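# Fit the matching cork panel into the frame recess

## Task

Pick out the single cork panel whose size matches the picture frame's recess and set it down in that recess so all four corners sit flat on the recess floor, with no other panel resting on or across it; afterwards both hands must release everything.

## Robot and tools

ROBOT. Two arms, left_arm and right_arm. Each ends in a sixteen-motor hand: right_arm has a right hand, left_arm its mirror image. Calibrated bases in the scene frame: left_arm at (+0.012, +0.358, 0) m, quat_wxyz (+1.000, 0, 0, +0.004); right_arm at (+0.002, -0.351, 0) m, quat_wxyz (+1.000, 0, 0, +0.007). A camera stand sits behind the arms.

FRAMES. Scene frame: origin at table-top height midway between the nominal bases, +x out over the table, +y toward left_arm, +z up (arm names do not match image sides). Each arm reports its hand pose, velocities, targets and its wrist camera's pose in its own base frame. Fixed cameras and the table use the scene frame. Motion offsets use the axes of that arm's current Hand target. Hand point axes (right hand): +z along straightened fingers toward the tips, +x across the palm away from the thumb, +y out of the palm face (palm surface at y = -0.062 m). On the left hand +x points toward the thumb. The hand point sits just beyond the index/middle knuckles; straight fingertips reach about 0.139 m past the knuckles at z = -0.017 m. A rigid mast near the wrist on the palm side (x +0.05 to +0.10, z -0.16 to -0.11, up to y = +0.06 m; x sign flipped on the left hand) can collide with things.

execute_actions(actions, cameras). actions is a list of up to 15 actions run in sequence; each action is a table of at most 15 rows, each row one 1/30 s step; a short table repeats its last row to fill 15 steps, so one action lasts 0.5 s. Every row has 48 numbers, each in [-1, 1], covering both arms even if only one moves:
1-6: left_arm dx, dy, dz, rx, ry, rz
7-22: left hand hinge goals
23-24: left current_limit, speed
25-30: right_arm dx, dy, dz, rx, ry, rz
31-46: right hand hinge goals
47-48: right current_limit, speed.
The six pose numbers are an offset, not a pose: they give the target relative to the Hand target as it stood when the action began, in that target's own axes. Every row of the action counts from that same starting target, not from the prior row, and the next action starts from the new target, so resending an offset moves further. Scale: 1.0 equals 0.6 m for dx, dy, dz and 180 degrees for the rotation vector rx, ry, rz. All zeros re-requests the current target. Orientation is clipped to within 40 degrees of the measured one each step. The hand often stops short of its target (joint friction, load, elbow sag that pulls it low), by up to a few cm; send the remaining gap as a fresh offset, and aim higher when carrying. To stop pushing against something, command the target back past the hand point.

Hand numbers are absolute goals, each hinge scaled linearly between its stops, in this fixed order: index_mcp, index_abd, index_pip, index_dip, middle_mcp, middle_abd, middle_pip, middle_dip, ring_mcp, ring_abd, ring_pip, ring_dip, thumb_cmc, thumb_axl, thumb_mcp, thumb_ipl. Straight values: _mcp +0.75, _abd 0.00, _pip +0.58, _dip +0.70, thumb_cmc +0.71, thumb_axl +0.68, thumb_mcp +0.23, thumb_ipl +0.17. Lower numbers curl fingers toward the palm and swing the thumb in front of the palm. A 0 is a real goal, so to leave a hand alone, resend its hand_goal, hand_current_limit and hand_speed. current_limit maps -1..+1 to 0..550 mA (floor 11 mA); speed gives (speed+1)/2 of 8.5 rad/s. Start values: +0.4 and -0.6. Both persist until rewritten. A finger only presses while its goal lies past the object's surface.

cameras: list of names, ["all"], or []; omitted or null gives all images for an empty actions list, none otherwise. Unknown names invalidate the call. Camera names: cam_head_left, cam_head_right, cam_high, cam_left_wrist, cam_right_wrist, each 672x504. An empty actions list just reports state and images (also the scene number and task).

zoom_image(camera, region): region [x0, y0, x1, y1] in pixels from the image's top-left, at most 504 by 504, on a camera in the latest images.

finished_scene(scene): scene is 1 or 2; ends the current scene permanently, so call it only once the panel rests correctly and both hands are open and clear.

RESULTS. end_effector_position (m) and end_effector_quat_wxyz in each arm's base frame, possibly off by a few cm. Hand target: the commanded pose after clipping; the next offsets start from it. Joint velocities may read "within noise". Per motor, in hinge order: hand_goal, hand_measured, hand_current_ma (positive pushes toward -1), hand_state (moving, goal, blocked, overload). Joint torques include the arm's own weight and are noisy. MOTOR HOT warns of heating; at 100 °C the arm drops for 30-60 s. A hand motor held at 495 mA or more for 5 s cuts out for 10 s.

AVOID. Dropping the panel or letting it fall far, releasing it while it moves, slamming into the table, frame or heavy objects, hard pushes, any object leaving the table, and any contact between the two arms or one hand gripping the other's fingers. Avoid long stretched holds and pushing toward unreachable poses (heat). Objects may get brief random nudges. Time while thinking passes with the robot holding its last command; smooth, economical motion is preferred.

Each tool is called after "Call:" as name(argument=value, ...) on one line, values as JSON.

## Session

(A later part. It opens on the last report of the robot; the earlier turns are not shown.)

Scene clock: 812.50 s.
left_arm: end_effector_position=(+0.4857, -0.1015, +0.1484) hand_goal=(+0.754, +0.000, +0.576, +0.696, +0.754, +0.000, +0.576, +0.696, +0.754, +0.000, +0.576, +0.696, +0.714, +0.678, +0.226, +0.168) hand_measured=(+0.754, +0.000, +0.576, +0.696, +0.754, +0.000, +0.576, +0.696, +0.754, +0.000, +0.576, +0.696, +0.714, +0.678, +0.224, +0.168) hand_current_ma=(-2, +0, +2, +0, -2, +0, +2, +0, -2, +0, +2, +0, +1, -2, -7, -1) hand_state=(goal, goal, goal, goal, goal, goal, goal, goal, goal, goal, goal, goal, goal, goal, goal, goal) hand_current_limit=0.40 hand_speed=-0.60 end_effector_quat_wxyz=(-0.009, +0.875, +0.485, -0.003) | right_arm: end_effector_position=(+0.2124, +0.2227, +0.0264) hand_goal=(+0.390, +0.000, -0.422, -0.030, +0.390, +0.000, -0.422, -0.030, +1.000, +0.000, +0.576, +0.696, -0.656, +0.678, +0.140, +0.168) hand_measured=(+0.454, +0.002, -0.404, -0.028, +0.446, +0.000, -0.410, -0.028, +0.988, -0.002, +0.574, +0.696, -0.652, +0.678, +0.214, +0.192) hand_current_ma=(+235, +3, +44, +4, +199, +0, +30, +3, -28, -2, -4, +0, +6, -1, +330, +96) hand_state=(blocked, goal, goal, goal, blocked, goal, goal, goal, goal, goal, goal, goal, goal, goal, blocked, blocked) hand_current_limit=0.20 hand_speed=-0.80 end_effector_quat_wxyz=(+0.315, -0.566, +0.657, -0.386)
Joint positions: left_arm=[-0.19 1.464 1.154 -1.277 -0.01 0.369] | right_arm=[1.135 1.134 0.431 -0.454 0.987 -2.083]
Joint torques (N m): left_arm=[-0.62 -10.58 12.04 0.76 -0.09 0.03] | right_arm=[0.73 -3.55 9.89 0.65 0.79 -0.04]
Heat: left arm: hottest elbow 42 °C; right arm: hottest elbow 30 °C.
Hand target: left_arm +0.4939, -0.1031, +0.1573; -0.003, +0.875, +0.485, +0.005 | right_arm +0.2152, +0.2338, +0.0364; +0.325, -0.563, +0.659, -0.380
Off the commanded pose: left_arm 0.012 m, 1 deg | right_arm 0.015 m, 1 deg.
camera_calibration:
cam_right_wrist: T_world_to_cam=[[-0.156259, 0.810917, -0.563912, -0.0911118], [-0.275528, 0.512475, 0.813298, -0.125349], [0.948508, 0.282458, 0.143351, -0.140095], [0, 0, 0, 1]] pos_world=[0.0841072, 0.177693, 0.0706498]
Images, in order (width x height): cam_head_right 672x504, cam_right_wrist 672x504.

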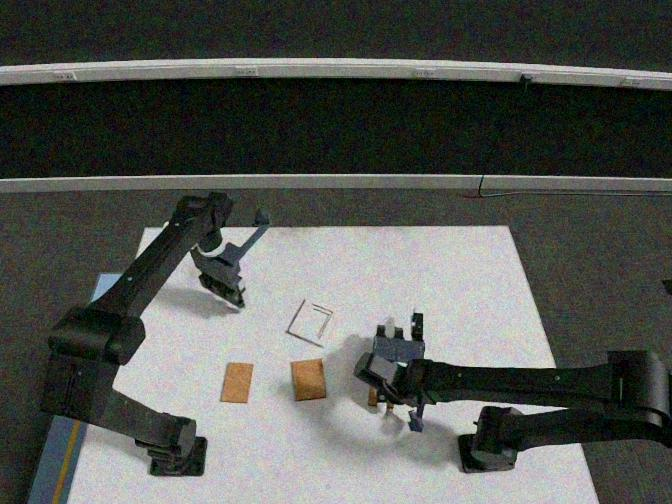

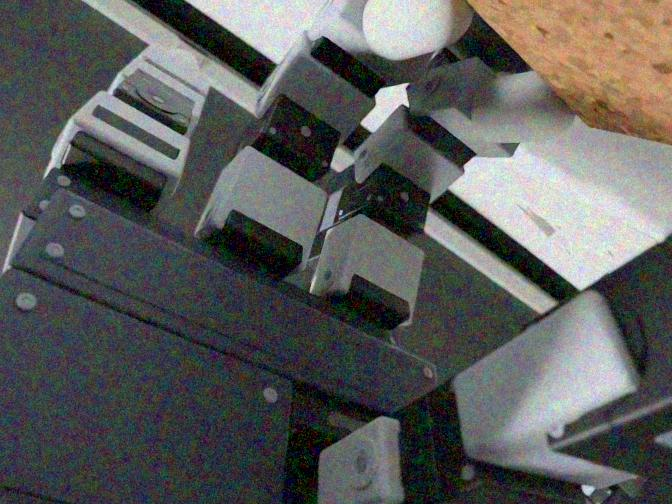

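Call:
execute_actions(actions=[[[0,0,0,0,0,0,0.754,0,0.576,0.696,0.754,0,0.576,0.696,0.754,0,0.576,0.696,0.714,0.678,0.226,0.168,0.4,-0.6,0,-0.0289,-0.0167,0,0,0,0.39,0,-0.423,-0.03,0.39,0,-0.423,-0.03,1,0,0.576,0.696,-0.657,0.678,0.14,0.168,0.2,-0.8]]], cameras=["cam_right_wrist","cam_head_right"])

Call:
zoom_image(camera="cam_right_wrist", region=[372, 0, 672, 225])

Call:
zoom_image(camera="cam_head_right", region=[355, 375, 405, 415])

Scene clock: 818.50 s.
left_arm: end_effector_position=(+0.4857, -0.1015, +0.1484) hand_goal=(+0.754, +0.000, +0.576, +0.696, +0.754, +0.000, +0.576, +0.696, +0.754, +0.000, +0.576, +0.696, +0.714, +0.678, +0.226, +0.168) hand_measured=(+0.754, +0.000, +0.576, +0.696, +0.754, +0.000, +0.576, +0.696, +0.754, +0.000, +0.576, +0.696, +0.714, +0.678, +0.224, +0.168) hand_current_ma=(-2, +0, +2, +0, -2, +0, +2, +0, -2, +0, +2, +0, +1, -2, -7, -1) hand_state=(goal, goal, goal, goal, goal, goal, goal, goal, goal, goal, goal, goal, goal, goal, goal, goal) hand_current_limit=0.40 hand_speed=-0.60 end_effector_quat_wxyz=(-0.009, +0.875, +0.485, -0.003) | right_arm: end_effector_position=(+0.2094, +0.2179, +0.0413) hand_goal=(+0.390, +0.000, -0.422, -0.030, +0.390, +0.000, -0.422, -0.030, +1.000, +0.000, +0.576, +0.696, -0.656, +0.678, +0.140, +0.168) hand_measured=(+0.452, +0.002, -0.404, -0.028, +0.444, +0.000, -0.410, -0.028, +0.988, -0.002, +0.574, +0.696, -0.652, +0.678, +0.214, +0.192) hand_current_ma=(+232, +3, +45, +4, +195, +0, +30, +3, -28, -2, -4, +0, +7, -1, +330, +98) hand_state=(blocked, goal, goal, goal, blocked, goal, goal, goal, goal, goal, goal, goal, goal, goal, blocked, blocked) hand_current_limit=0.20 hand_speed=-0.80 end_effector_quat_wxyz=(+0.310, -0.569, +0.657, -0.386)
Joint positions: left_arm=[-0.19 1.464 1.154 -1.277 -0.01 0.369] | right_arm=[1.135 1.077 0.448 -0.537 0.983 -2.083]
Joint torques (N m): left_arm=[-0.5 -10.64 12.04 0.81 -0.08 0.02] | right_arm=[0.67 -2.9 11.62 0.62 0.94 -0.04]
Heat: left arm: hottest elbow 42 °C; right arm: hottest elbow 30 °C.
Hand target: left_arm +0.4939, -0.1031, +0.1573; -0.003, +0.875, +0.485, +0.005 | right_arm +0.2151, +0.2339, +0.0564; +0.325, -0.563, +0.659, -0.380
Off the commanded pose: left_arm 0.012 m, 1 deg | right_arm 0.023 m, 2 deg.
camera_calibration:
cam_right_wrist: T_world_to_cam=[[-0.161644, 0.806392, -0.568862, -0.0769687], [-0.270346, 0.518206, 0.811403, -0.138012], [0.949096, 0.284948, 0.13424, -0.138305], [0, 0, 0, 1]] pos_world=[0.081512, 0.172995, 0.0867648]
Images, in order (width x height): cam_head_right 672x504, cam_right_wrist 672x504.

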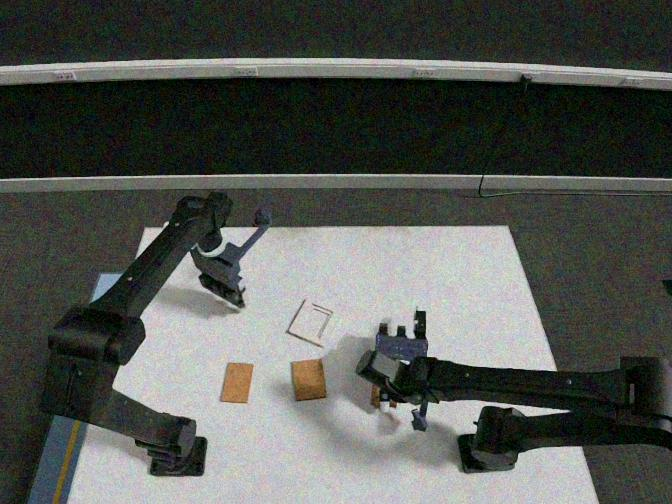

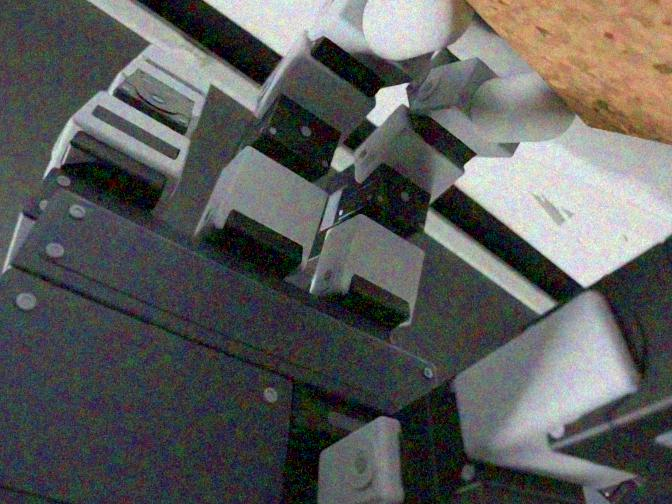

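Scaled by 1.680 from the camera's 672x504 image, which has a finer 960x720 frame.

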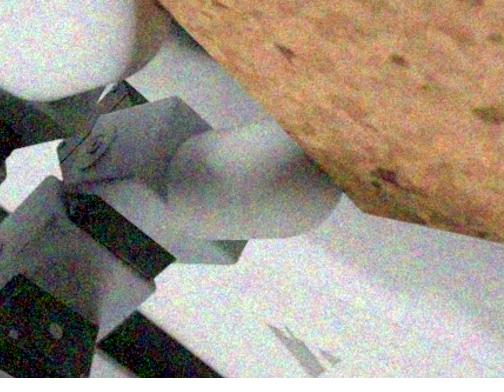

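Scaled by 10.080 from the camera's 672x504 image, which has a finer 960x720 frame.

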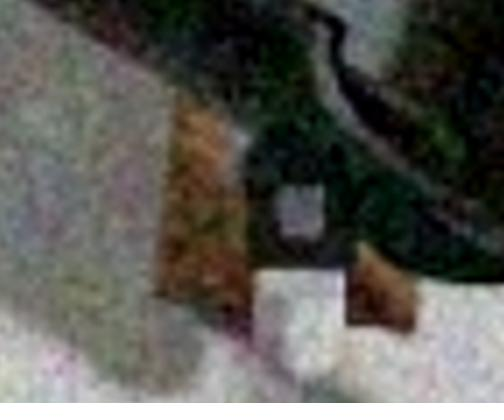

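Call:
execute_actions(actions=[[[0,0,0,0,0,0,0.754,0,0.576,0.696,0.754,0,0.576,0.696,0.754,0,0.576,0.696,0.714,0.678,0.226,0.168,0.4,-0.6,0,-0.052,-0.03,0,0,0,0.39,0,-0.423,-0.03,0.39,0,-0.423,-0.03,1,0,0.576,0.696,-0.657,0.678,0.14,0.168,0.2,-0.8]],[[0,0,0,0,0,0,0.754,0,0.576,0.696,0.754,0,0.576,0.696,0.754,0,0.576,0.696,0.714,0.678,0.226,0.168,0.4,-0.6,-0.0533,-0.0229,0.0397,0,0.01203,0.00694,0.39,0,-0.423,-0.03,0.39,0,-0.423,-0.03,1,0,0.576,0.696,-0.657,0.678,0.14,0.168,0.2,-0.8]],[[0,0,0,0,0,0,0.754,0,0.576,0.696,0.754,0,0.576,0.696,0.754,0,0.576,0.696,0.714,0.678,0.226,0.168,0.4,-0.6,-0.0553,-0.0218,0.0377,0,0.01203,0.00694,0.39,0,-0.423,-0.03,0.39,0,-0.423,-0.03,1,0,0.576,0.696,-0.657,0.678,0.14,0.168,0.2,-0.8]],[[0,0,0,0,0,0,0.754,0,0.576,0.696,0.754,0,0.576,0.696,0.754,0,0.576,0.696,0.714,0.678,0.226,0.168,0.4,-0.6,-0.0571,-0.0205,0.0356,0,0.01203,0.00694,0.39,0,-0.423,-0.03,0.39,0,-0.423,-0.03,1,0,0.576,0.696,-0.657,0.678,0.14,0.168,0.2,-0.8]]], cameras=["cam_head_right","cam_left_wrist"])

Scene clock: 852.23 s.
left_arm: end_effector_position=(+0.4857, -0.1015, +0.1484) hand_goal=(+0.754, +0.000, +0.576, +0.696, +0.754, +0.000, +0.576, +0.696, +0.754, +0.000, +0.576, +0.696, +0.714, +0.678, +0.226, +0.168) hand_measured=(+0.754, +0.000, +0.576, +0.696, +0.754, +0.000, +0.576, +0.696, +0.754, +0.000, +0.576, +0.696, +0.714, +0.678, +0.224, +0.168) hand_current_ma=(-2, +0, +2, +0, -2, +0, +2, +0, -2, +0, +2, +0, +1, -2, -7, -1) hand_state=(goal, goal, goal, goal, goal, goal, goal, goal, goal, goal, goal, goal, goal, goal, goal, goal) hand_current_limit=0.40 hand_speed=-0.60 end_effector_quat_wxyz=(-0.009, +0.875, +0.485, -0.003) | right_arm: end_effector_position=(+0.3013, +0.3065, +0.0798) hand_goal=(+0.390, +0.000, -0.422, -0.030, +0.390, +0.000, -0.422, -0.030, +1.000, +0.000, +0.576, +0.696, -0.656, +0.678, +0.140, +0.168) hand_measured=(+0.386, +0.002, -0.418, -0.028, +0.386, +0.000, -0.418, -0.028, +0.988, -0.002, +0.574, +0.696, -0.656, +0.678, +0.140, +0.170) hand_current_ma=(-7, +3, +8, +4, -7, +0, +7, +3, -30, -2, -4, +0, +0, -1, +0, +3) hand_state=(goal, goal, goal, goal, goal, goal, goal, goal, goal, goal, goal, goal, goal, goal, goal, goal) hand_current_limit=0.20 hand_speed=-0.80 end_effector_quat_wxyz=(+0.286, -0.532, +0.687, -0.404)
Joint positions: left_arm=[-0.19 1.464 1.154 -1.277 -0.01 0.369] | right_arm=[1.024 1.396 0.83 -0.607 0.986 -2.08]
Joint torques (N m): left_arm=[-0.38 -10.46 12.04 0.8 -0.09 0.03] | right_arm=[-0.5 -7.41 11.14 0.9 0.95 0.02]
Heat: left arm: hottest elbow 42 °C; right arm: hottest elbow 32 °C.
Hand target: left_arm +0.4939, -0.1031, +0.1573; -0.003, +0.875, +0.485, +0.005 | right_arm +0.3117, +0.3157, +0.0923; +0.299, -0.518, +0.694, -0.400
Off the commanded pose: left_arm 0.012 m, 1 deg | right_arm 0.019 m, 2 deg.
Images, in order (width x height): cam_head_right 672x504, cam_left_wrist 672x504.

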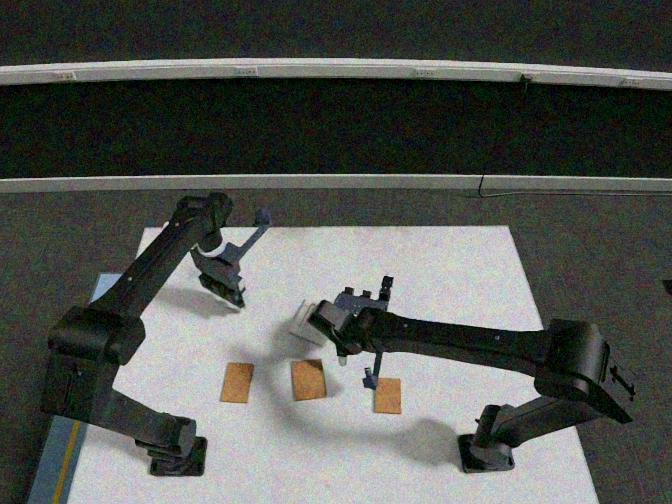

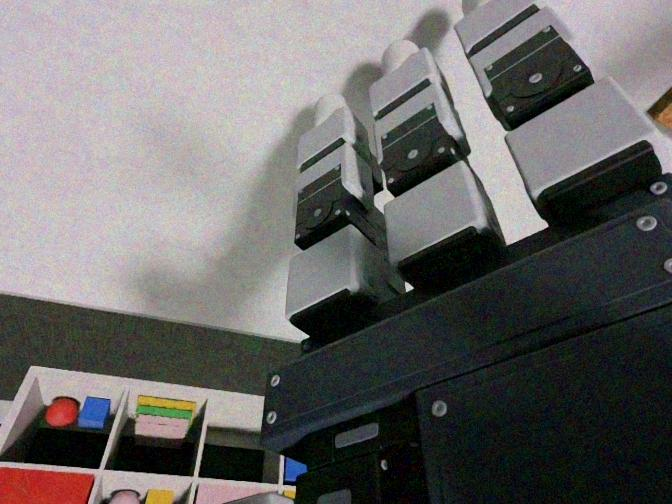

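Call:
zoom_image(camera="cam_head_right", region=[340, 350, 440, 425])

Call:
execute_actions(actions=[], cameras=["cam_head_left"])

Call:
zoom_image(camera="cam_head_left", region=[340, 350, 440, 425])

Scaled by 5.040 from the camera's 672x504 image, which has a finer 960x720 frame.

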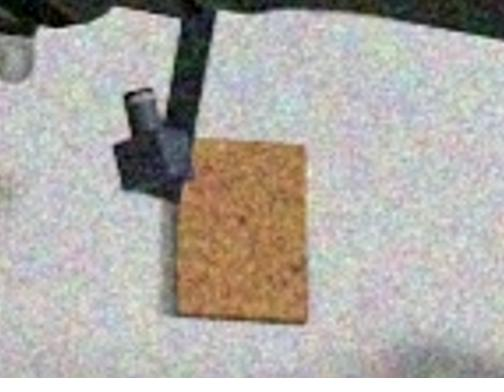

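Scene clock: 859.43 s.
left_arm: end_effector_position=(+0.4857, -0.1015, +0.1484) hand_goal=(+0.754, +0.000, +0.576, +0.696, +0.754, +0.000, +0.576, +0.696, +0.754, +0.000, +0.576, +0.696, +0.714, +0.678, +0.226, +0.168) hand_measured=(+0.754, +0.000, +0.576, +0.696, +0.754, +0.000, +0.576, +0.696, +0.754, +0.000, +0.576, +0.696, +0.714, +0.678, +0.224, +0.168) hand_current_ma=(-2, +0, +2, +0, -2, +0, +2, +0, -2, +0, +2, +0, +1, -2, -7, -1) hand_state=(goal, goal, goal, goal, goal, goal, goal, goal, goal, goal, goal, goal, goal, goal, goal, goal) hand_current_limit=0.40 hand_speed=-0.60 end_effector_quat_wxyz=(-0.009, +0.875, +0.485, -0.003) | right_arm: end_effector_position=(+0.3013, +0.3065, +0.0798) hand_goal=(+0.390, +0.000, -0.422, -0.030, +0.390, +0.000, -0.422, -0.030, +1.000, +0.000, +0.576, +0.696, -0.656, +0.678, +0.140, +0.168) hand_measured=(+0.386, +0.002, -0.418, -0.028, +0.386, +0.000, -0.418, -0.028, +0.988, -0.002, +0.574, +0.696, -0.656, +0.678, +0.140, +0.170) hand_current_ma=(-7, +3, +8, +4, -7, +0, +7, +3, -30, -2, -4, +0, +0, -1, +0, +3) hand_state=(goal, goal, goal, goal, goal, goal, goal, goal, goal, goal, goal, goal, goal, goal, goal, goal) hand_current_limit=0.20 hand_speed=-0.80 end_effector_quat_wxyz=(+0.286, -0.532, +0.687, -0.404)
Joint positions: left_arm=[-0.19 1.464 1.154 -1.277 -0.01 0.369] | right_arm=[1.024 1.396 0.83 -0.607 0.986 -2.08]
Joint velocities: within noise
Joint torques (N m): left_arm=[-0.56 -10.81 12.03 0.73 -0.11 0.02] | right_arm=[-0.5 -7.36 11.14 0.88 0.95 0.02]
Heat: left arm: hottest elbow 42 °C; right arm: hottest elbow 32 °C.
Hand target: left_arm +0.4939, -0.1031, +0.1573; -0.003, +0.875, +0.485, +0.005 | right_arm +0.3117, +0.3157, +0.0923; +0.299, -0.518, +0.694, -0.400
Off the commanded pose: left_arm 0.012 m, 1 deg | right_arm 0.019 m, 2 deg.
Images, in order (width x height): cam_head_left 672x504.

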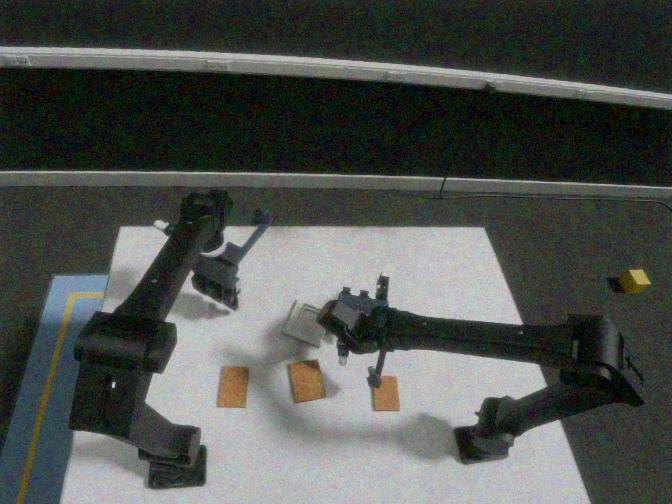

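Scaled by 5.040 from the camera's 672x504 image, which has a finer 960x720 frame.

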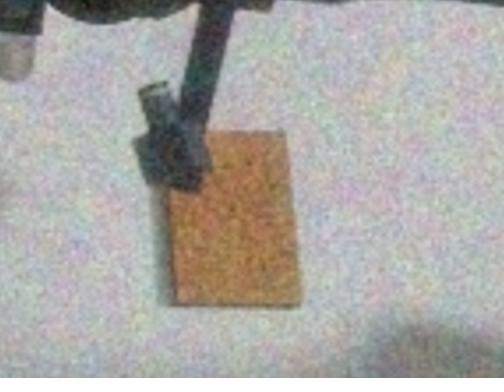

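Call:
execute_actions(actions=[[[0,0,0,0,0,0,0.754,0,0.576,0.696,0.754,0,0.576,0.696,0.754,0,0.576,0.696,0.714,0.678,0.226,0.168,0.4,-0.6,0.075,0.0375,-0.0294,0,-0.01203,-0.00694,0.62,0,-0.423,-0.03,0.62,0,-0.423,-0.03,1,0,0.576,0.696,-0.657,0.678,0.3,0.168,0.2,-0.8]],[[0,0,0,0,0,0,0.754,0,0.576,0.696,0.754,0,0.576,0.696,0.754,0,0.576,0.696,0.714,0.678,0.226,0.168,0.4,-0.6,0.073,0.0392,-0.0322,0,-0.01203,-0.00694,0.62,0,-0.423,-0.03,0.62,0,-0.423,-0.03,1,0,0.576,0.696,-0.657,0.678,0.3,0.168,0.2,-0.8]],[[0,0,0,0,0,0,0.754,0,0.576,0.696,0.754,0,0.576,0.696,0.754,0,0.576,0.696,0.714,0.678,0.226,0.168,0.4,-0.6,0.0708,0.0407,-0.0349,0,-0.01203,-0.00694,0.62,0,-0.423,-0.03,0.62,0,-0.423,-0.03,1,0,0.576,0.696,-0.657,0.678,0.3,0.168,0.2,-0.8]]], cameras=["cam_head_right","cam_right_wrist","cam_head_left"])

Call:
zoom_image(camera="cam_head_right", region=[365, 385, 415, 425])

Call:
zoom_image(camera="cam_head_left", region=[365, 385, 415, 425])

Call:
zoom_image(camera="cam_right_wrist", region=[372, 0, 672, 225])

Scene clock: 883.63 s.
left_arm: end_effector_position=(+0.4857, -0.1015, +0.1484) hand_goal=(+0.754, +0.000, +0.576, +0.696, +0.754, +0.000, +0.576, +0.696, +0.754, +0.000, +0.576, +0.696, +0.714, +0.678, +0.226, +0.168) hand_measured=(+0.754, +0.000, +0.576, +0.696, +0.754, +0.000, +0.576, +0.696, +0.754, +0.000, +0.576, +0.696, +0.714, +0.678, +0.224, +0.168) hand_current_ma=(-2, +0, +2, +0, -2, +0, +2, +0, -2, +0, +2, +0, +1, -2, -7, -1) hand_state=(goal, goal, goal, goal, goal, goal, goal, goal, goal, goal, goal, goal, goal, goal, goal, goal) hand_current_limit=0.40 hand_speed=-0.60 end_effector_quat_wxyz=(-0.009, +0.875, +0.485, -0.003) | right_arm: end_effector_position=(+0.1962, +0.2002, +0.0537) hand_goal=(+0.620, +0.000, -0.422, -0.030, +0.620, +0.000, -0.422, -0.030, +1.000, +0.000, +0.576, +0.696, -0.656, +0.678, +0.300, +0.168) hand_measured=(+0.614, +0.002, -0.418, -0.028, +0.612, +0.000, -0.418, -0.028, +0.990, +0.000, +0.574, +0.696, -0.654, +0.678, +0.294, +0.170) hand_current_ma=(-15, +3, +7, +4, -21, +0, +6, +3, -27, +0, -4, +0, +2, -1, -16, +2) hand_state=(goal, goal, goal, goal, goal, goal, goal, goal, goal, goal, goal, goal, goal, goal, goal, goal) hand_current_limit=0.20 hand_speed=-0.80 end_effector_quat_wxyz=(+0.318, -0.564, +0.658, -0.383)
Joint positions: left_arm=[-0.19 1.464 1.154 -1.277 -0.01 0.369] | right_arm=[1.157 0.957 0.418 -0.638 0.994 -2.047]
Joint torques (N m): left_arm=[-0.5 -10.81 12.03 0.81 -0.08 0.02] | right_arm=[1.03 -1.38 10.47 0.57 0.99 0.04]
Heat: left arm: hottest elbow 42 °C; right arm: hottest elbow 32 °C.
Hand target: left_arm +0.4939, -0.1031, +0.1573; -0.003, +0.875, +0.485, +0.005 | right_arm +0.1972, +0.2089, +0.0603; +0.325, -0.563, +0.659, -0.380
Off the commanded pose: left_arm 0.012 m, 1 deg | right_arm 0.011 m, 1 deg.
camera_calibration:
cam_right_wrist: T_world_to_cam=[[-0.156147, 0.815875, -0.556747, -0.0614576], [-0.277936, 0.504593, 0.817397, -0.138557], [0.947824, 0.282374, 0.14797, -0.122296], [0, 0, 0, 1]] pos_world=[0.0678084, 0.154589, 0.0971356]
Images, in order (width x height): cam_head_left 672x504, cam_head_right 672x504, cam_right_wrist 672x504.

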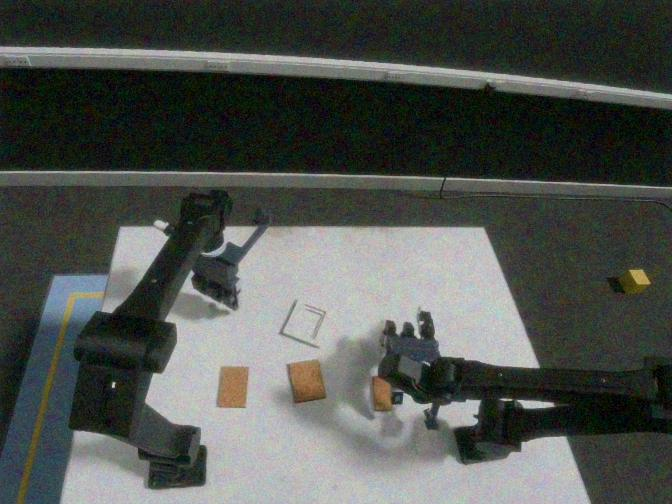

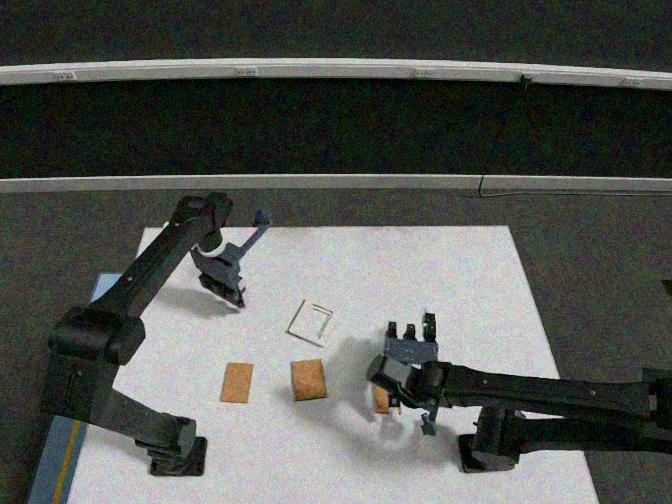

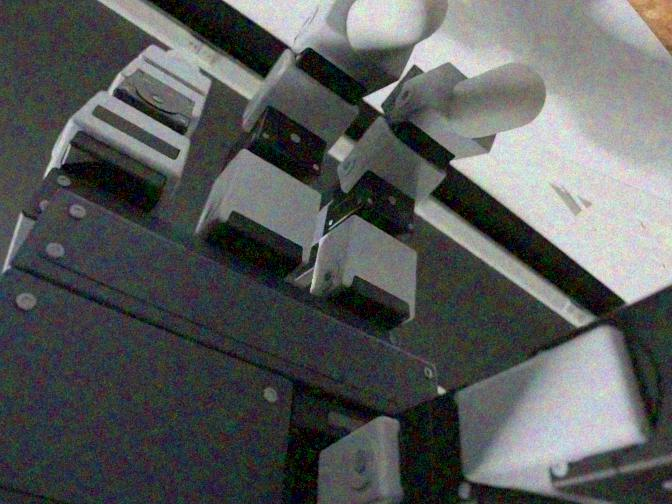

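Scaled by 10.080 from the camera's 672x504 image, which has a finer 960x720 frame.

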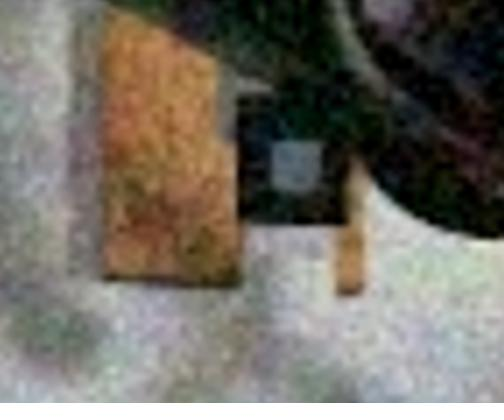

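Scaled by 10.080 from the camera's 672x504 image, which has a finer 960x720 frame.

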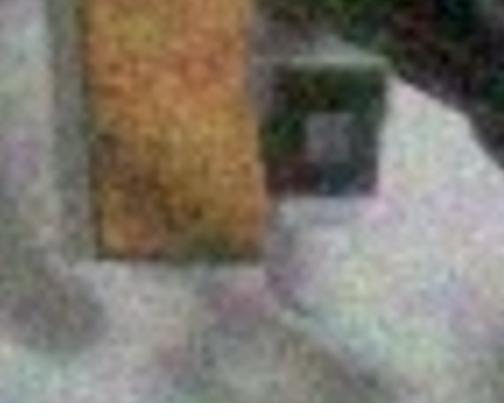

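Scaled by 1.680 from the camera's 672x504 image, which has a finer 960x720 frame.

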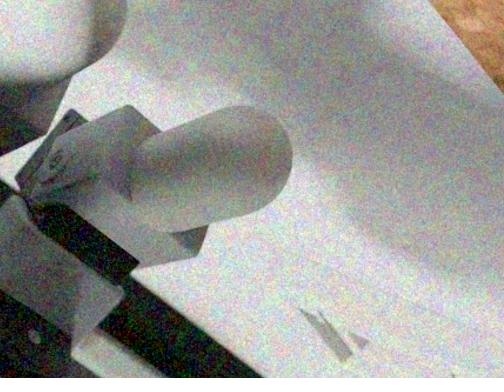

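Call:
execute_actions(actions=[[[0,0,0,0,0,0,0.754,0,0.576,0.696,0.754,0,0.576,0.696,0.754,0,0.576,0.696,0.714,0.678,0.226,0.168,0.4,-0.6,-0.0061,0.0408,0.0186,0,0,0,0.62,0,-0.423,-0.03,0.62,0,-0.423,-0.03,1,0,0.576,0.696,-0.657,0.678,0.3,0.168,0.5,-0.8]]], cameras=["cam_head_right","cam_right_wrist","cam_head_left"])

Call:
zoom_image(camera="cam_head_right", region=[365, 385, 415, 425])

Call:
zoom_image(camera="cam_head_left", region=[365, 385, 415, 425])

Call:
zoom_image(camera="cam_right_wrist", region=[372, 0, 672, 225])

Scene clock: 893.47 s.
left_arm: end_effector_position=(+0.4857, -0.1015, +0.1484) hand_goal=(+0.754, +0.000, +0.576, +0.696, +0.754, +0.000, +0.576, +0.696, +0.754, +0.000, +0.576, +0.696, +0.714, +0.678, +0.226, +0.168) hand_measured=(+0.754, +0.000, +0.576, +0.696, +0.754, +0.000, +0.576, +0.696, +0.754, +0.000, +0.576, +0.696, +0.714, +0.678, +0.224, +0.168) hand_current_ma=(-2, +0, +2, +0, -2, +0, +2, +0, -2, +0, +2, +0, +1, -2, -7, -1) hand_state=(goal, goal, goal, goal, goal, goal, goal, goal, goal, goal, goal, goal, goal, goal, goal, goal) hand_current_limit=0.40 hand_speed=-0.60 end_effector_quat_wxyz=(-0.009, +0.875, +0.485, -0.003) | right_arm: end_effector_position=(+0.1945, +0.2054, +0.0299) hand_goal=(+0.620, +0.000, -0.422, -0.030, +0.620, +0.000, -0.422, -0.030, +1.000, +0.000, +0.576, +0.696, -0.656, +0.678, +0.300, +0.168) hand_measured=(+0.614, +0.002, -0.418, -0.028, +0.612, +0.000, -0.418, -0.028, +0.990, +0.000, +0.574, +0.696, -0.656, +0.678, +0.294, +0.170) hand_current_ma=(-15, +3, +6, +4, -21, +0, +6, +3, -27, +0, -4, +0, +1, -1, -15, +2) hand_state=(goal, goal, goal, goal, goal, goal, goal, goal, goal, goal, goal, goal, goal, goal, goal, goal) hand_current_limit=0.50 hand_speed=-0.80 end_effector_quat_wxyz=(+0.314, -0.567, +0.656, -0.386)
Joint positions: left_arm=[-0.19 1.464 1.154 -1.277 -0.01 0.369] | right_arm=[1.175 1.05 0.397 -0.56 1.002 -2.02]
Joint torques (N m): left_arm=[-0.62 -10.7 12.03 0.81 -0.09 0.03] | right_arm=[0.85 -2.49 8.4 1.2 0.92 0.03]
Heat: left arm: hottest elbow 42 °C; right arm: hottest elbow 32 °C.
Hand target: left_arm +0.4939, -0.1031, +0.1573; -0.003, +0.875, +0.485, +0.005 | right_arm +0.1951, +0.2130, +0.0336; +0.325, -0.563, +0.659, -0.380
Off the commanded pose: left_arm 0.012 m, 1 deg | right_arm 0.008 m, 2 deg.
camera_calibration:
cam_right_wrist: T_world_to_cam=[[-0.158979, 0.808459, -0.566675, -0.0767753], [-0.275804, 0.514755, 0.811763, -0.124612], [0.947976, 0.285345, 0.141141, -0.11908], [0, 0, 0, 1]] pos_world=[0.0663112, 0.160193, 0.0744557]
Images, in order (width x height): cam_head_left 672x504, cam_head_right 672x504, cam_right_wrist 672x504.

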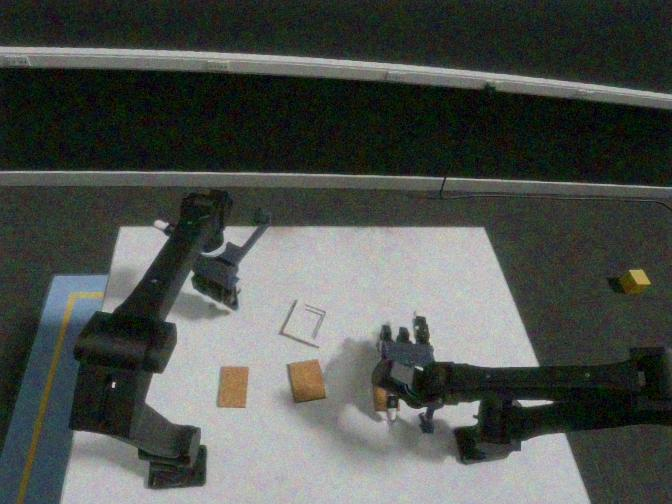

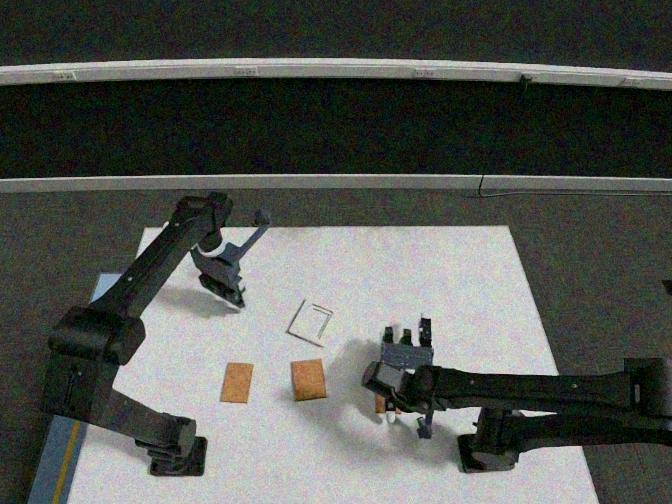

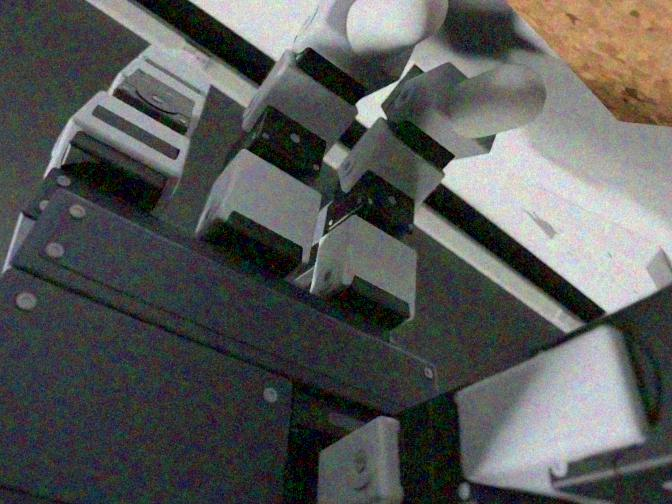

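Scaled by 10.080 from the camera's 672x504 image, which has a finer 960x720 frame.

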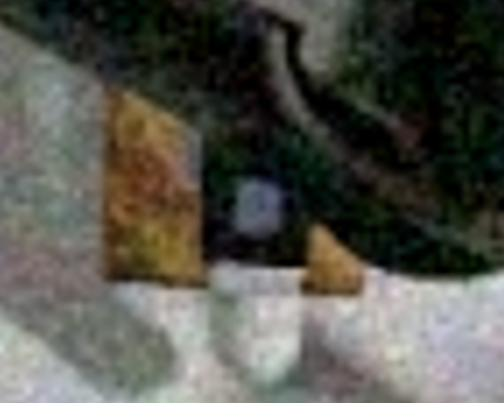

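Scaled by 10.080 from the camera's 672x504 image, which has a finer 960x720 frame.

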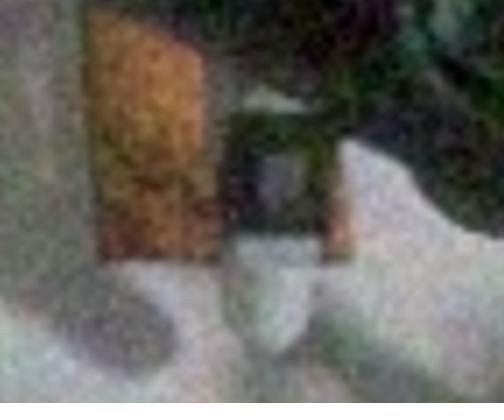

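Scaled by 1.680 from the camera's 672x504 image, which has a finer 960x720 frame.

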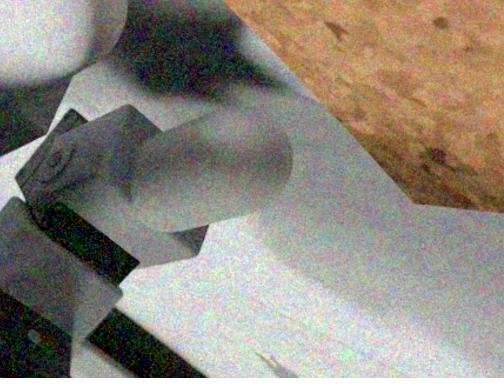

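Call:
execute_actions(actions=[[[0,0,0,0,0,0,0.754,0,0.576,0.696,0.754,0,0.576,0.696,0.754,0,0.576,0.696,0.714,0.678,0.226,0.168,0.4,-0.6,0,0,0,0,0,0,0.54,0,-0.423,-0.03,0.54,0,-0.423,-0.03,1,0,0.576,0.696,-0.657,0.678,0.265,0.168,0.5,-0.8]],[[0,0,0,0,0,0,0.754,0,0.576,0.696,0.754,0,0.576,0.696,0.754,0,0.576,0.696,0.714,0.678,0.226,0.168,0.4,-0.6,-0.0013,0.0187,0.0077,0,0,0,0.54,0,-0.423,-0.03,0.54,0,-0.423,-0.03,1,0,0.576,0.696,-0.657,0.678,0.265,0.168,0.5,-0.8]]], cameras=["cam_head_right","cam_right_wrist"])

Call:
zoom_image(camera="cam_head_right", region=[365, 385, 415, 425])

Call:
zoom_image(camera="cam_right_wrist", region=[372, 0, 672, 225])

Scene clock: 906.60 s.
left_arm: end_effector_position=(+0.4857, -0.1015, +0.1484) hand_goal=(+0.754, +0.000, +0.576, +0.696, +0.754, +0.000, +0.576, +0.696, +0.754, +0.000, +0.576, +0.696, +0.714, +0.678, +0.226, +0.168) hand_measured=(+0.754, +0.000, +0.576, +0.696, +0.754, +0.000, +0.576, +0.696, +0.754, +0.000, +0.576, +0.696, +0.714, +0.678, +0.224, +0.168) hand_current_ma=(-2, +0, +2, +0, -2, +0, +2, +0, -2, +0, +2, +0, +1, -2, -7, -1) hand_state=(goal, goal, goal, goal, goal, goal, goal, goal, goal, goal, goal, goal, goal, goal, goal, goal) hand_current_limit=0.40 hand_speed=-0.60 end_effector_quat_wxyz=(-0.009, +0.875, +0.485, -0.003) | right_arm: end_effector_position=(+0.1945, +0.2082, +0.0210) hand_goal=(+0.540, +0.000, -0.422, -0.030, +0.540, +0.000, -0.422, -0.030, +1.000, +0.000, +0.576, +0.696, -0.656, +0.678, +0.266, +0.168) hand_measured=(+0.538, +0.002, -0.420, -0.030, +0.536, +0.000, -0.418, -0.028, +0.990, +0.000, +0.574, +0.696, -0.656, +0.678, +0.266, +0.170) hand_current_ma=(-5, +2, +2, +1, -6, +0, +6, +3, -27, +0, -4, +0, +1, -1, +0, +2) hand_state=(goal, goal, goal, goal, goal, goal, goal, goal, goal, goal, goal, goal, goal, goal, goal, goal) hand_current_limit=0.50 hand_speed=-0.80 end_effector_quat_wxyz=(+0.318, -0.564, +0.659, -0.384)
Joint positions: left_arm=[-0.19 1.464 1.154 -1.277 -0.01 0.369] | right_arm=[1.18 1.082 0.385 -0.516 1.004 -2.005]
Joint torques (N m): left_arm=[-0.5 -10.81 12.04 0.76 -0.08 0.02] | right_arm=[1.03 -2.08 7.84 1.18 0.94 0.03]
Heat: left arm: hottest elbow 42 °C; right arm: hottest elbow 32 °C.
Hand target: left_arm +0.4939, -0.1031, +0.1573; -0.003, +0.875, +0.485, +0.005 | right_arm +0.1936, +0.2141, +0.0216; +0.325, -0.563, +0.659, -0.380
Off the commanded pose: left_arm 0.012 m, 1 deg | right_arm 0.006 m, 1 deg.
camera_calibration:
cam_right_wrist: T_world_to_cam=[[-0.154127, 0.815249, -0.558224, -0.0865972], [-0.277385, 0.506552, 0.816372, -0.116891], [0.948315, 0.280669, 0.148065, -0.117868], [0, 0, 0, 1]] pos_world=[0.0660053, 0.162891, 0.0645376]
Images, in order (width x height): cam_head_right 672x504, cam_right_wrist 672x504.

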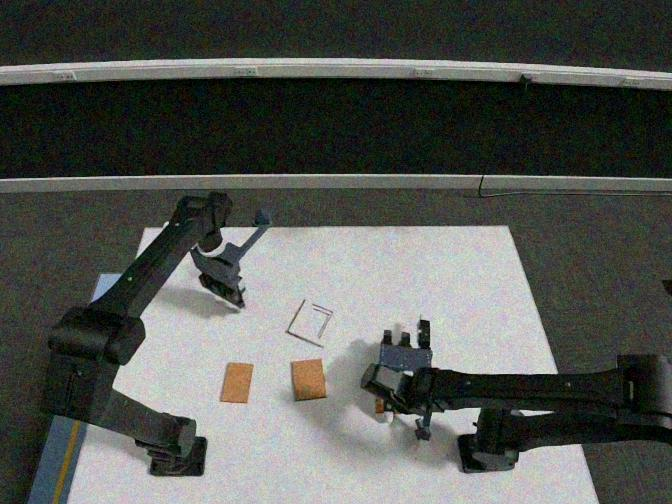

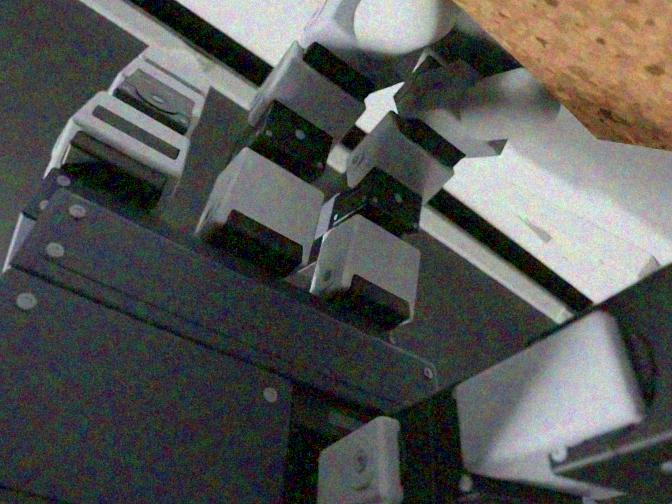

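Scaled by 10.080 from the camera's 672x504 image, which has a finer 960x720 frame.

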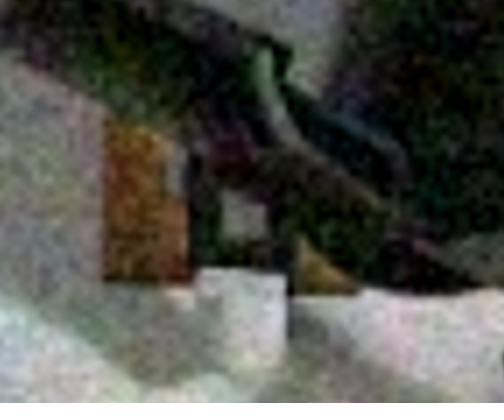

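Scaled by 1.680 from the camera's 672x504 image, which has a finer 960x720 frame.

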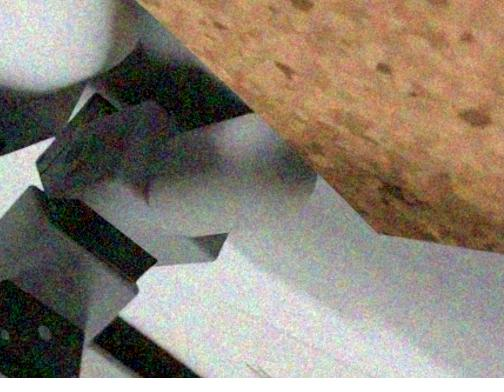

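Call:
execute_actions(actions=[[[0,0,0,0,0,0,0.754,0,0.576,0.696,0.754,0,0.576,0.696,0.754,0,0.576,0.696,0.714,0.678,0.226,0.168,0.4,-0.6,0,0.0029,0.0017,0,0,0,0.48,0,-0.423,-0.03,0.48,0,-0.423,-0.03,1,0,0.576,0.696,-0.657,0.678,0.22,0.168,0.5,-0.8]],[[0,0,0,0,0,0,0.754,0,0.576,0.696,0.754,0,0.576,0.696,0.754,0,0.576,0.696,0.714,0.678,0.226,0.168,0.4,-0.6,0,0,0,0,0,0,0.42,0,-0.423,-0.03,0.42,0,-0.423,-0.03,1,0,0.576,0.696,-0.657,0.678,0.16,0.168,0.5,-0.8]],[[0,0,0,0,0,0,0.754,0,0.576,0.696,0.754,0,0.576,0.696,0.754,0,0.576,0.696,0.714,0.678,0.226,0.168,0.4,-0.6,0,0,0,0,0,0,0.36,0,-0.423,-0.03,0.36,0,-0.423,-0.03,1,0,0.576,0.696,-0.657,0.678,0.1,0.168,0.5,-0.8]]], cameras=["cam_head_right","cam_right_wrist"])

Call:
zoom_image(camera="cam_head_right", region=[365, 385, 415, 425])

Call:
zoom_image(camera="cam_right_wrist", region=[372, 0, 672, 225])

Scene clock: 916.90 s.
left_arm: end_effector_position=(+0.4857, -0.1015, +0.1484) hand_goal=(+0.754, +0.000, +0.576, +0.696, +0.754, +0.000, +0.576, +0.696, +0.754, +0.000, +0.576, +0.696, +0.714, +0.678, +0.226, +0.168) hand_measured=(+0.754, +0.000, +0.576, +0.696, +0.754, +0.000, +0.576, +0.696, +0.754, +0.000, +0.576, +0.696, +0.714, +0.678, +0.224, +0.168) hand_current_ma=(-2, +0, +2, +0, -2, +0, +2, +0, -2, +0, +2, +0, +1, -2, -7, -1) hand_state=(goal, goal, goal, goal, goal, goal, goal, goal, goal, goal, goal, goal, goal, goal, goal, goal) hand_current_limit=0.40 hand_speed=-0.60 end_effector_quat_wxyz=(-0.009, +0.875, +0.485, -0.003) | right_arm: end_effector_position=(+0.1970, +0.2105, +0.0224) hand_goal=(+0.360, +0.000, -0.422, -0.030, +0.360, +0.000, -0.422, -0.030, +1.000, +0.000, +0.576, +0.696, -0.656, +0.678, +0.100, +0.168) hand_measured=(+0.426, +0.002, -0.410, -0.030, +0.442, +0.000, -0.406, -0.028, +0.990, +0.000, +0.574, +0.696, -0.650, +0.678, +0.212, +0.192) hand_current_ma=(+246, +2, +31, +1, +321, +0, +41, +4, -27, +0, -4, +0, +15, -1, +412, +97) hand_state=(blocked, goal, goal, goal, blocked, goal, goal, goal, goal, goal, goal, goal, goal, goal, blocked, blocked) hand_current_limit=0.50 hand_speed=-0.80 end_effector_quat_wxyz=(+0.325, -0.557, +0.661, -0.385)
Joint positions: left_arm=[-0.19 1.464 1.154 -1.277 -0.01 0.369] | right_arm=[1.18 1.083 0.384 -0.5 1.013 -2]
Joint torques (N m): left_arm=[-0.73 -10.87 12.04 0.72 -0.09 0.01] | right_arm=[1.14 -1.73 7.68 1.02 0.55 -0.02]
Heat: left arm: hottest elbow 42 °C; right arm: hottest elbow 32 °C.
Hand target: left_arm +0.4939, -0.1031, +0.1573; -0.003, +0.875, +0.485, +0.005 | right_arm +0.1936, +0.2140, +0.0195; +0.325, -0.563, +0.659, -0.380
Off the commanded pose: left_arm 0.012 m, 1 deg | right_arm 0.006 m, 1 deg.
camera_calibration:
cam_right_wrist: T_world_to_cam=[[-0.141675, 0.823692, -0.549054, -0.0917699], [-0.285788, 0.496998, 0.819341, -0.114889], [0.947762, 0.272993, 0.164989, -0.119785], [0, 0, 0, 1]] pos_world=[0.0676926, 0.16539, 0.06351]
Images, in order (width x height): cam_head_right 672x504, cam_right_wrist 672x504.

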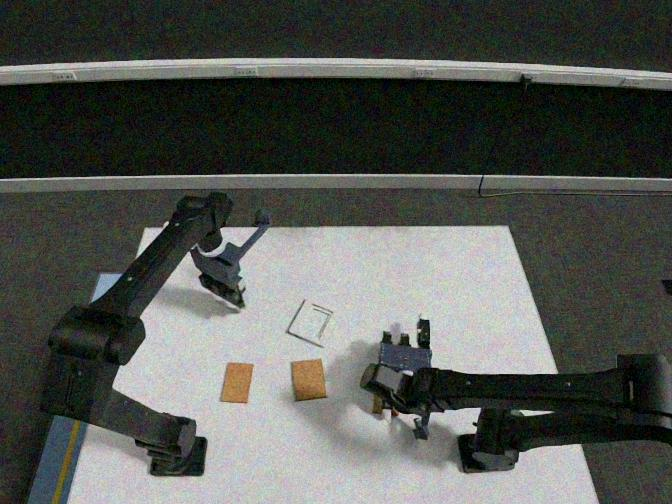

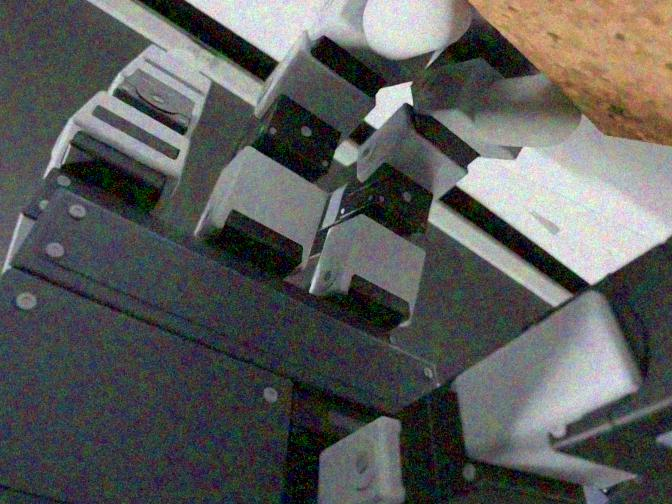

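Scaled by 10.080 from the camera's 672x504 image, which has a finer 960x720 frame.

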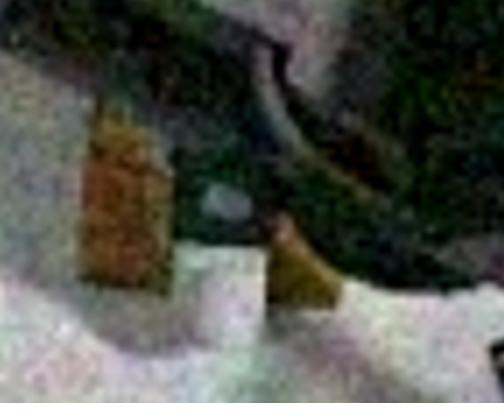

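Scaled by 1.680 from the camera's 672x504 image, which has a finer 960x720 frame.

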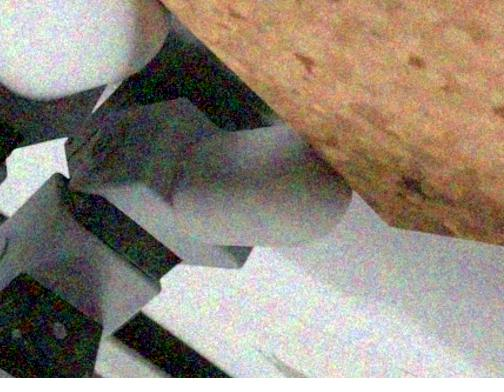

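Call:
execute_actions(actions=[[[0,0,0,0,0,0,0.754,0,0.576,0.696,0.754,0,0.576,0.696,0.754,0,0.576,0.696,0.714,0.678,0.226,0.168,0.4,-0.6,0,-0.0115,-0.0067,0,0,0,0.36,0,-0.423,-0.03,0.36,0,-0.423,-0.03,1,0,0.576,0.696,-0.657,0.678,0.1,0.168,0.5,-0.8]],[[0,0,0,0,0,0,0.754,0,0.576,0.696,0.754,0,0.576,0.696,0.754,0,0.576,0.696,0.714,0.678,0.226,0.168,0.4,-0.6,0,-0.0115,-0.0067,0,0,0,0.36,0,-0.423,-0.03,0.36,0,-0.423,-0.03,1,0,0.576,0.696,-0.657,0.678,0.1,0.168,0.5,-0.8]],[[0,0,0,0,0,0,0.754,0,0.576,0.696,0.754,0,0.576,0.696,0.754,0,0.576,0.696,0.714,0.678,0.226,0.168,0.4,-0.6,0,-0.0115,-0.0067,0,0,0,0.36,0,-0.423,-0.03,0.36,0,-0.423,-0.03,1,0,0.576,0.696,-0.657,0.678,0.1,0.168,0.5,-0.8]]], cameras=["cam_right_wrist"])

Call:
zoom_image(camera="cam_right_wrist", region=[372, 0, 672, 225])

Scene clock: 924.87 s.
left_arm: end_effector_position=(+0.4857, -0.1015, +0.1484) hand_goal=(+0.754, +0.000, +0.576, +0.696, +0.754, +0.000, +0.576, +0.696, +0.754, +0.000, +0.576, +0.696, +0.714, +0.678, +0.226, +0.168) hand_measured=(+0.754, +0.000, +0.576, +0.696, +0.754, +0.000, +0.576, +0.696, +0.754, +0.000, +0.576, +0.696, +0.714, +0.678, +0.224, +0.168) hand_current_ma=(-2, +0, +2, +0, -2, +0, +2, +0, -2, +0, +2, +0, +1, -2, -7, -1) hand_state=(goal, goal, goal, goal, goal, goal, goal, goal, goal, goal, goal, goal, goal, goal, goal, goal) hand_current_limit=0.40 hand_speed=-0.60 end_effector_quat_wxyz=(-0.009, +0.875, +0.485, -0.003) | right_arm: end_effector_position=(+0.1918, +0.2009, +0.0319) hand_goal=(+0.360, +0.000, -0.422, -0.030, +0.360, +0.000, -0.422, -0.030, +1.000, +0.000, +0.576, +0.696, -0.656, +0.678, +0.100, +0.168) hand_measured=(+0.376, +0.002, -0.410, -0.030, +0.366, +0.000, -0.412, -0.028, +0.990, +0.000, +0.574, +0.696, -0.650, +0.678, +0.136, +0.188) hand_current_ma=(+42, +2, +30, +1, +16, +0, +22, +5, -27, +0, -4, +0, +13, -1, +148, +76) hand_state=(goal, goal, goal, goal, goal, goal, goal, goal, goal, goal, goal, goal, goal, goal, blocked, goal) hand_current_limit=0.50 hand_speed=-0.80 end_effector_quat_wxyz=(+0.315, -0.563, +0.659, -0.386)
Joint positions: left_arm=[-0.19 1.464 1.154 -1.277 -0.01 0.369] | right_arm=[1.18 1.026 0.39 -0.589 1.006 -1.996]
Joint torques (N m): left_arm=[-0.44 -10.58 12 0.76 -0.1 0.02] | right_arm=[1.08 -2.2 10.81 0.39 0.82 -0.06]
Heat: left arm: hottest elbow 42 °C; right arm: hottest elbow 32 °C.
Hand target: left_arm +0.4939, -0.1031, +0.1573; -0.003, +0.875, +0.485, +0.005 | right_arm +0.1936, +0.2141, +0.0434; +0.325, -0.563, +0.659, -0.380
Off the commanded pose: left_arm 0.012 m, 1 deg | right_arm 0.017 m, 1 deg.
camera_calibration:
cam_right_wrist: T_world_to_cam=[[-0.150546, 0.813626, -0.561559, -0.0752799], [-0.27379, 0.511501, 0.814497, -0.124438], [0.949934, 0.276368, 0.145759, -0.114325], [0, 0, 0, 1]] pos_world=[0.0631983, 0.156496, 0.0757444]
Images, in order (width x height): cam_right_wrist 672x504.

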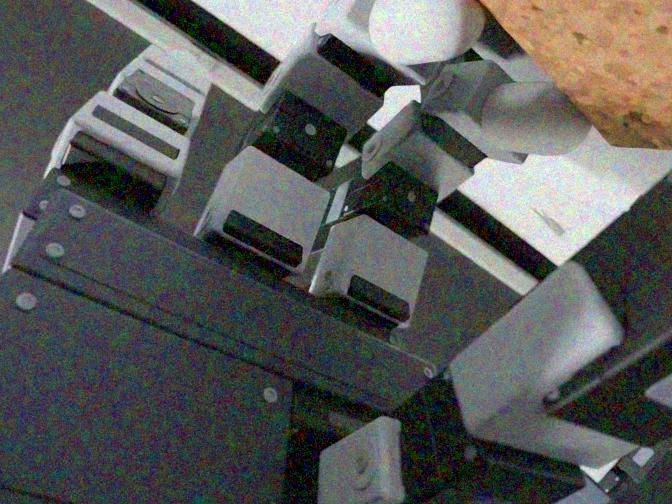

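Scaled by 1.680 from the camera's 672x504 image, which has a finer 960x720 frame.

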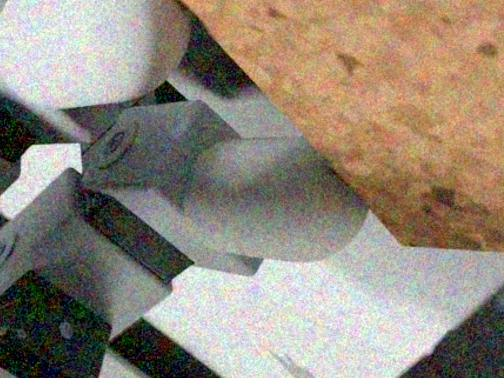

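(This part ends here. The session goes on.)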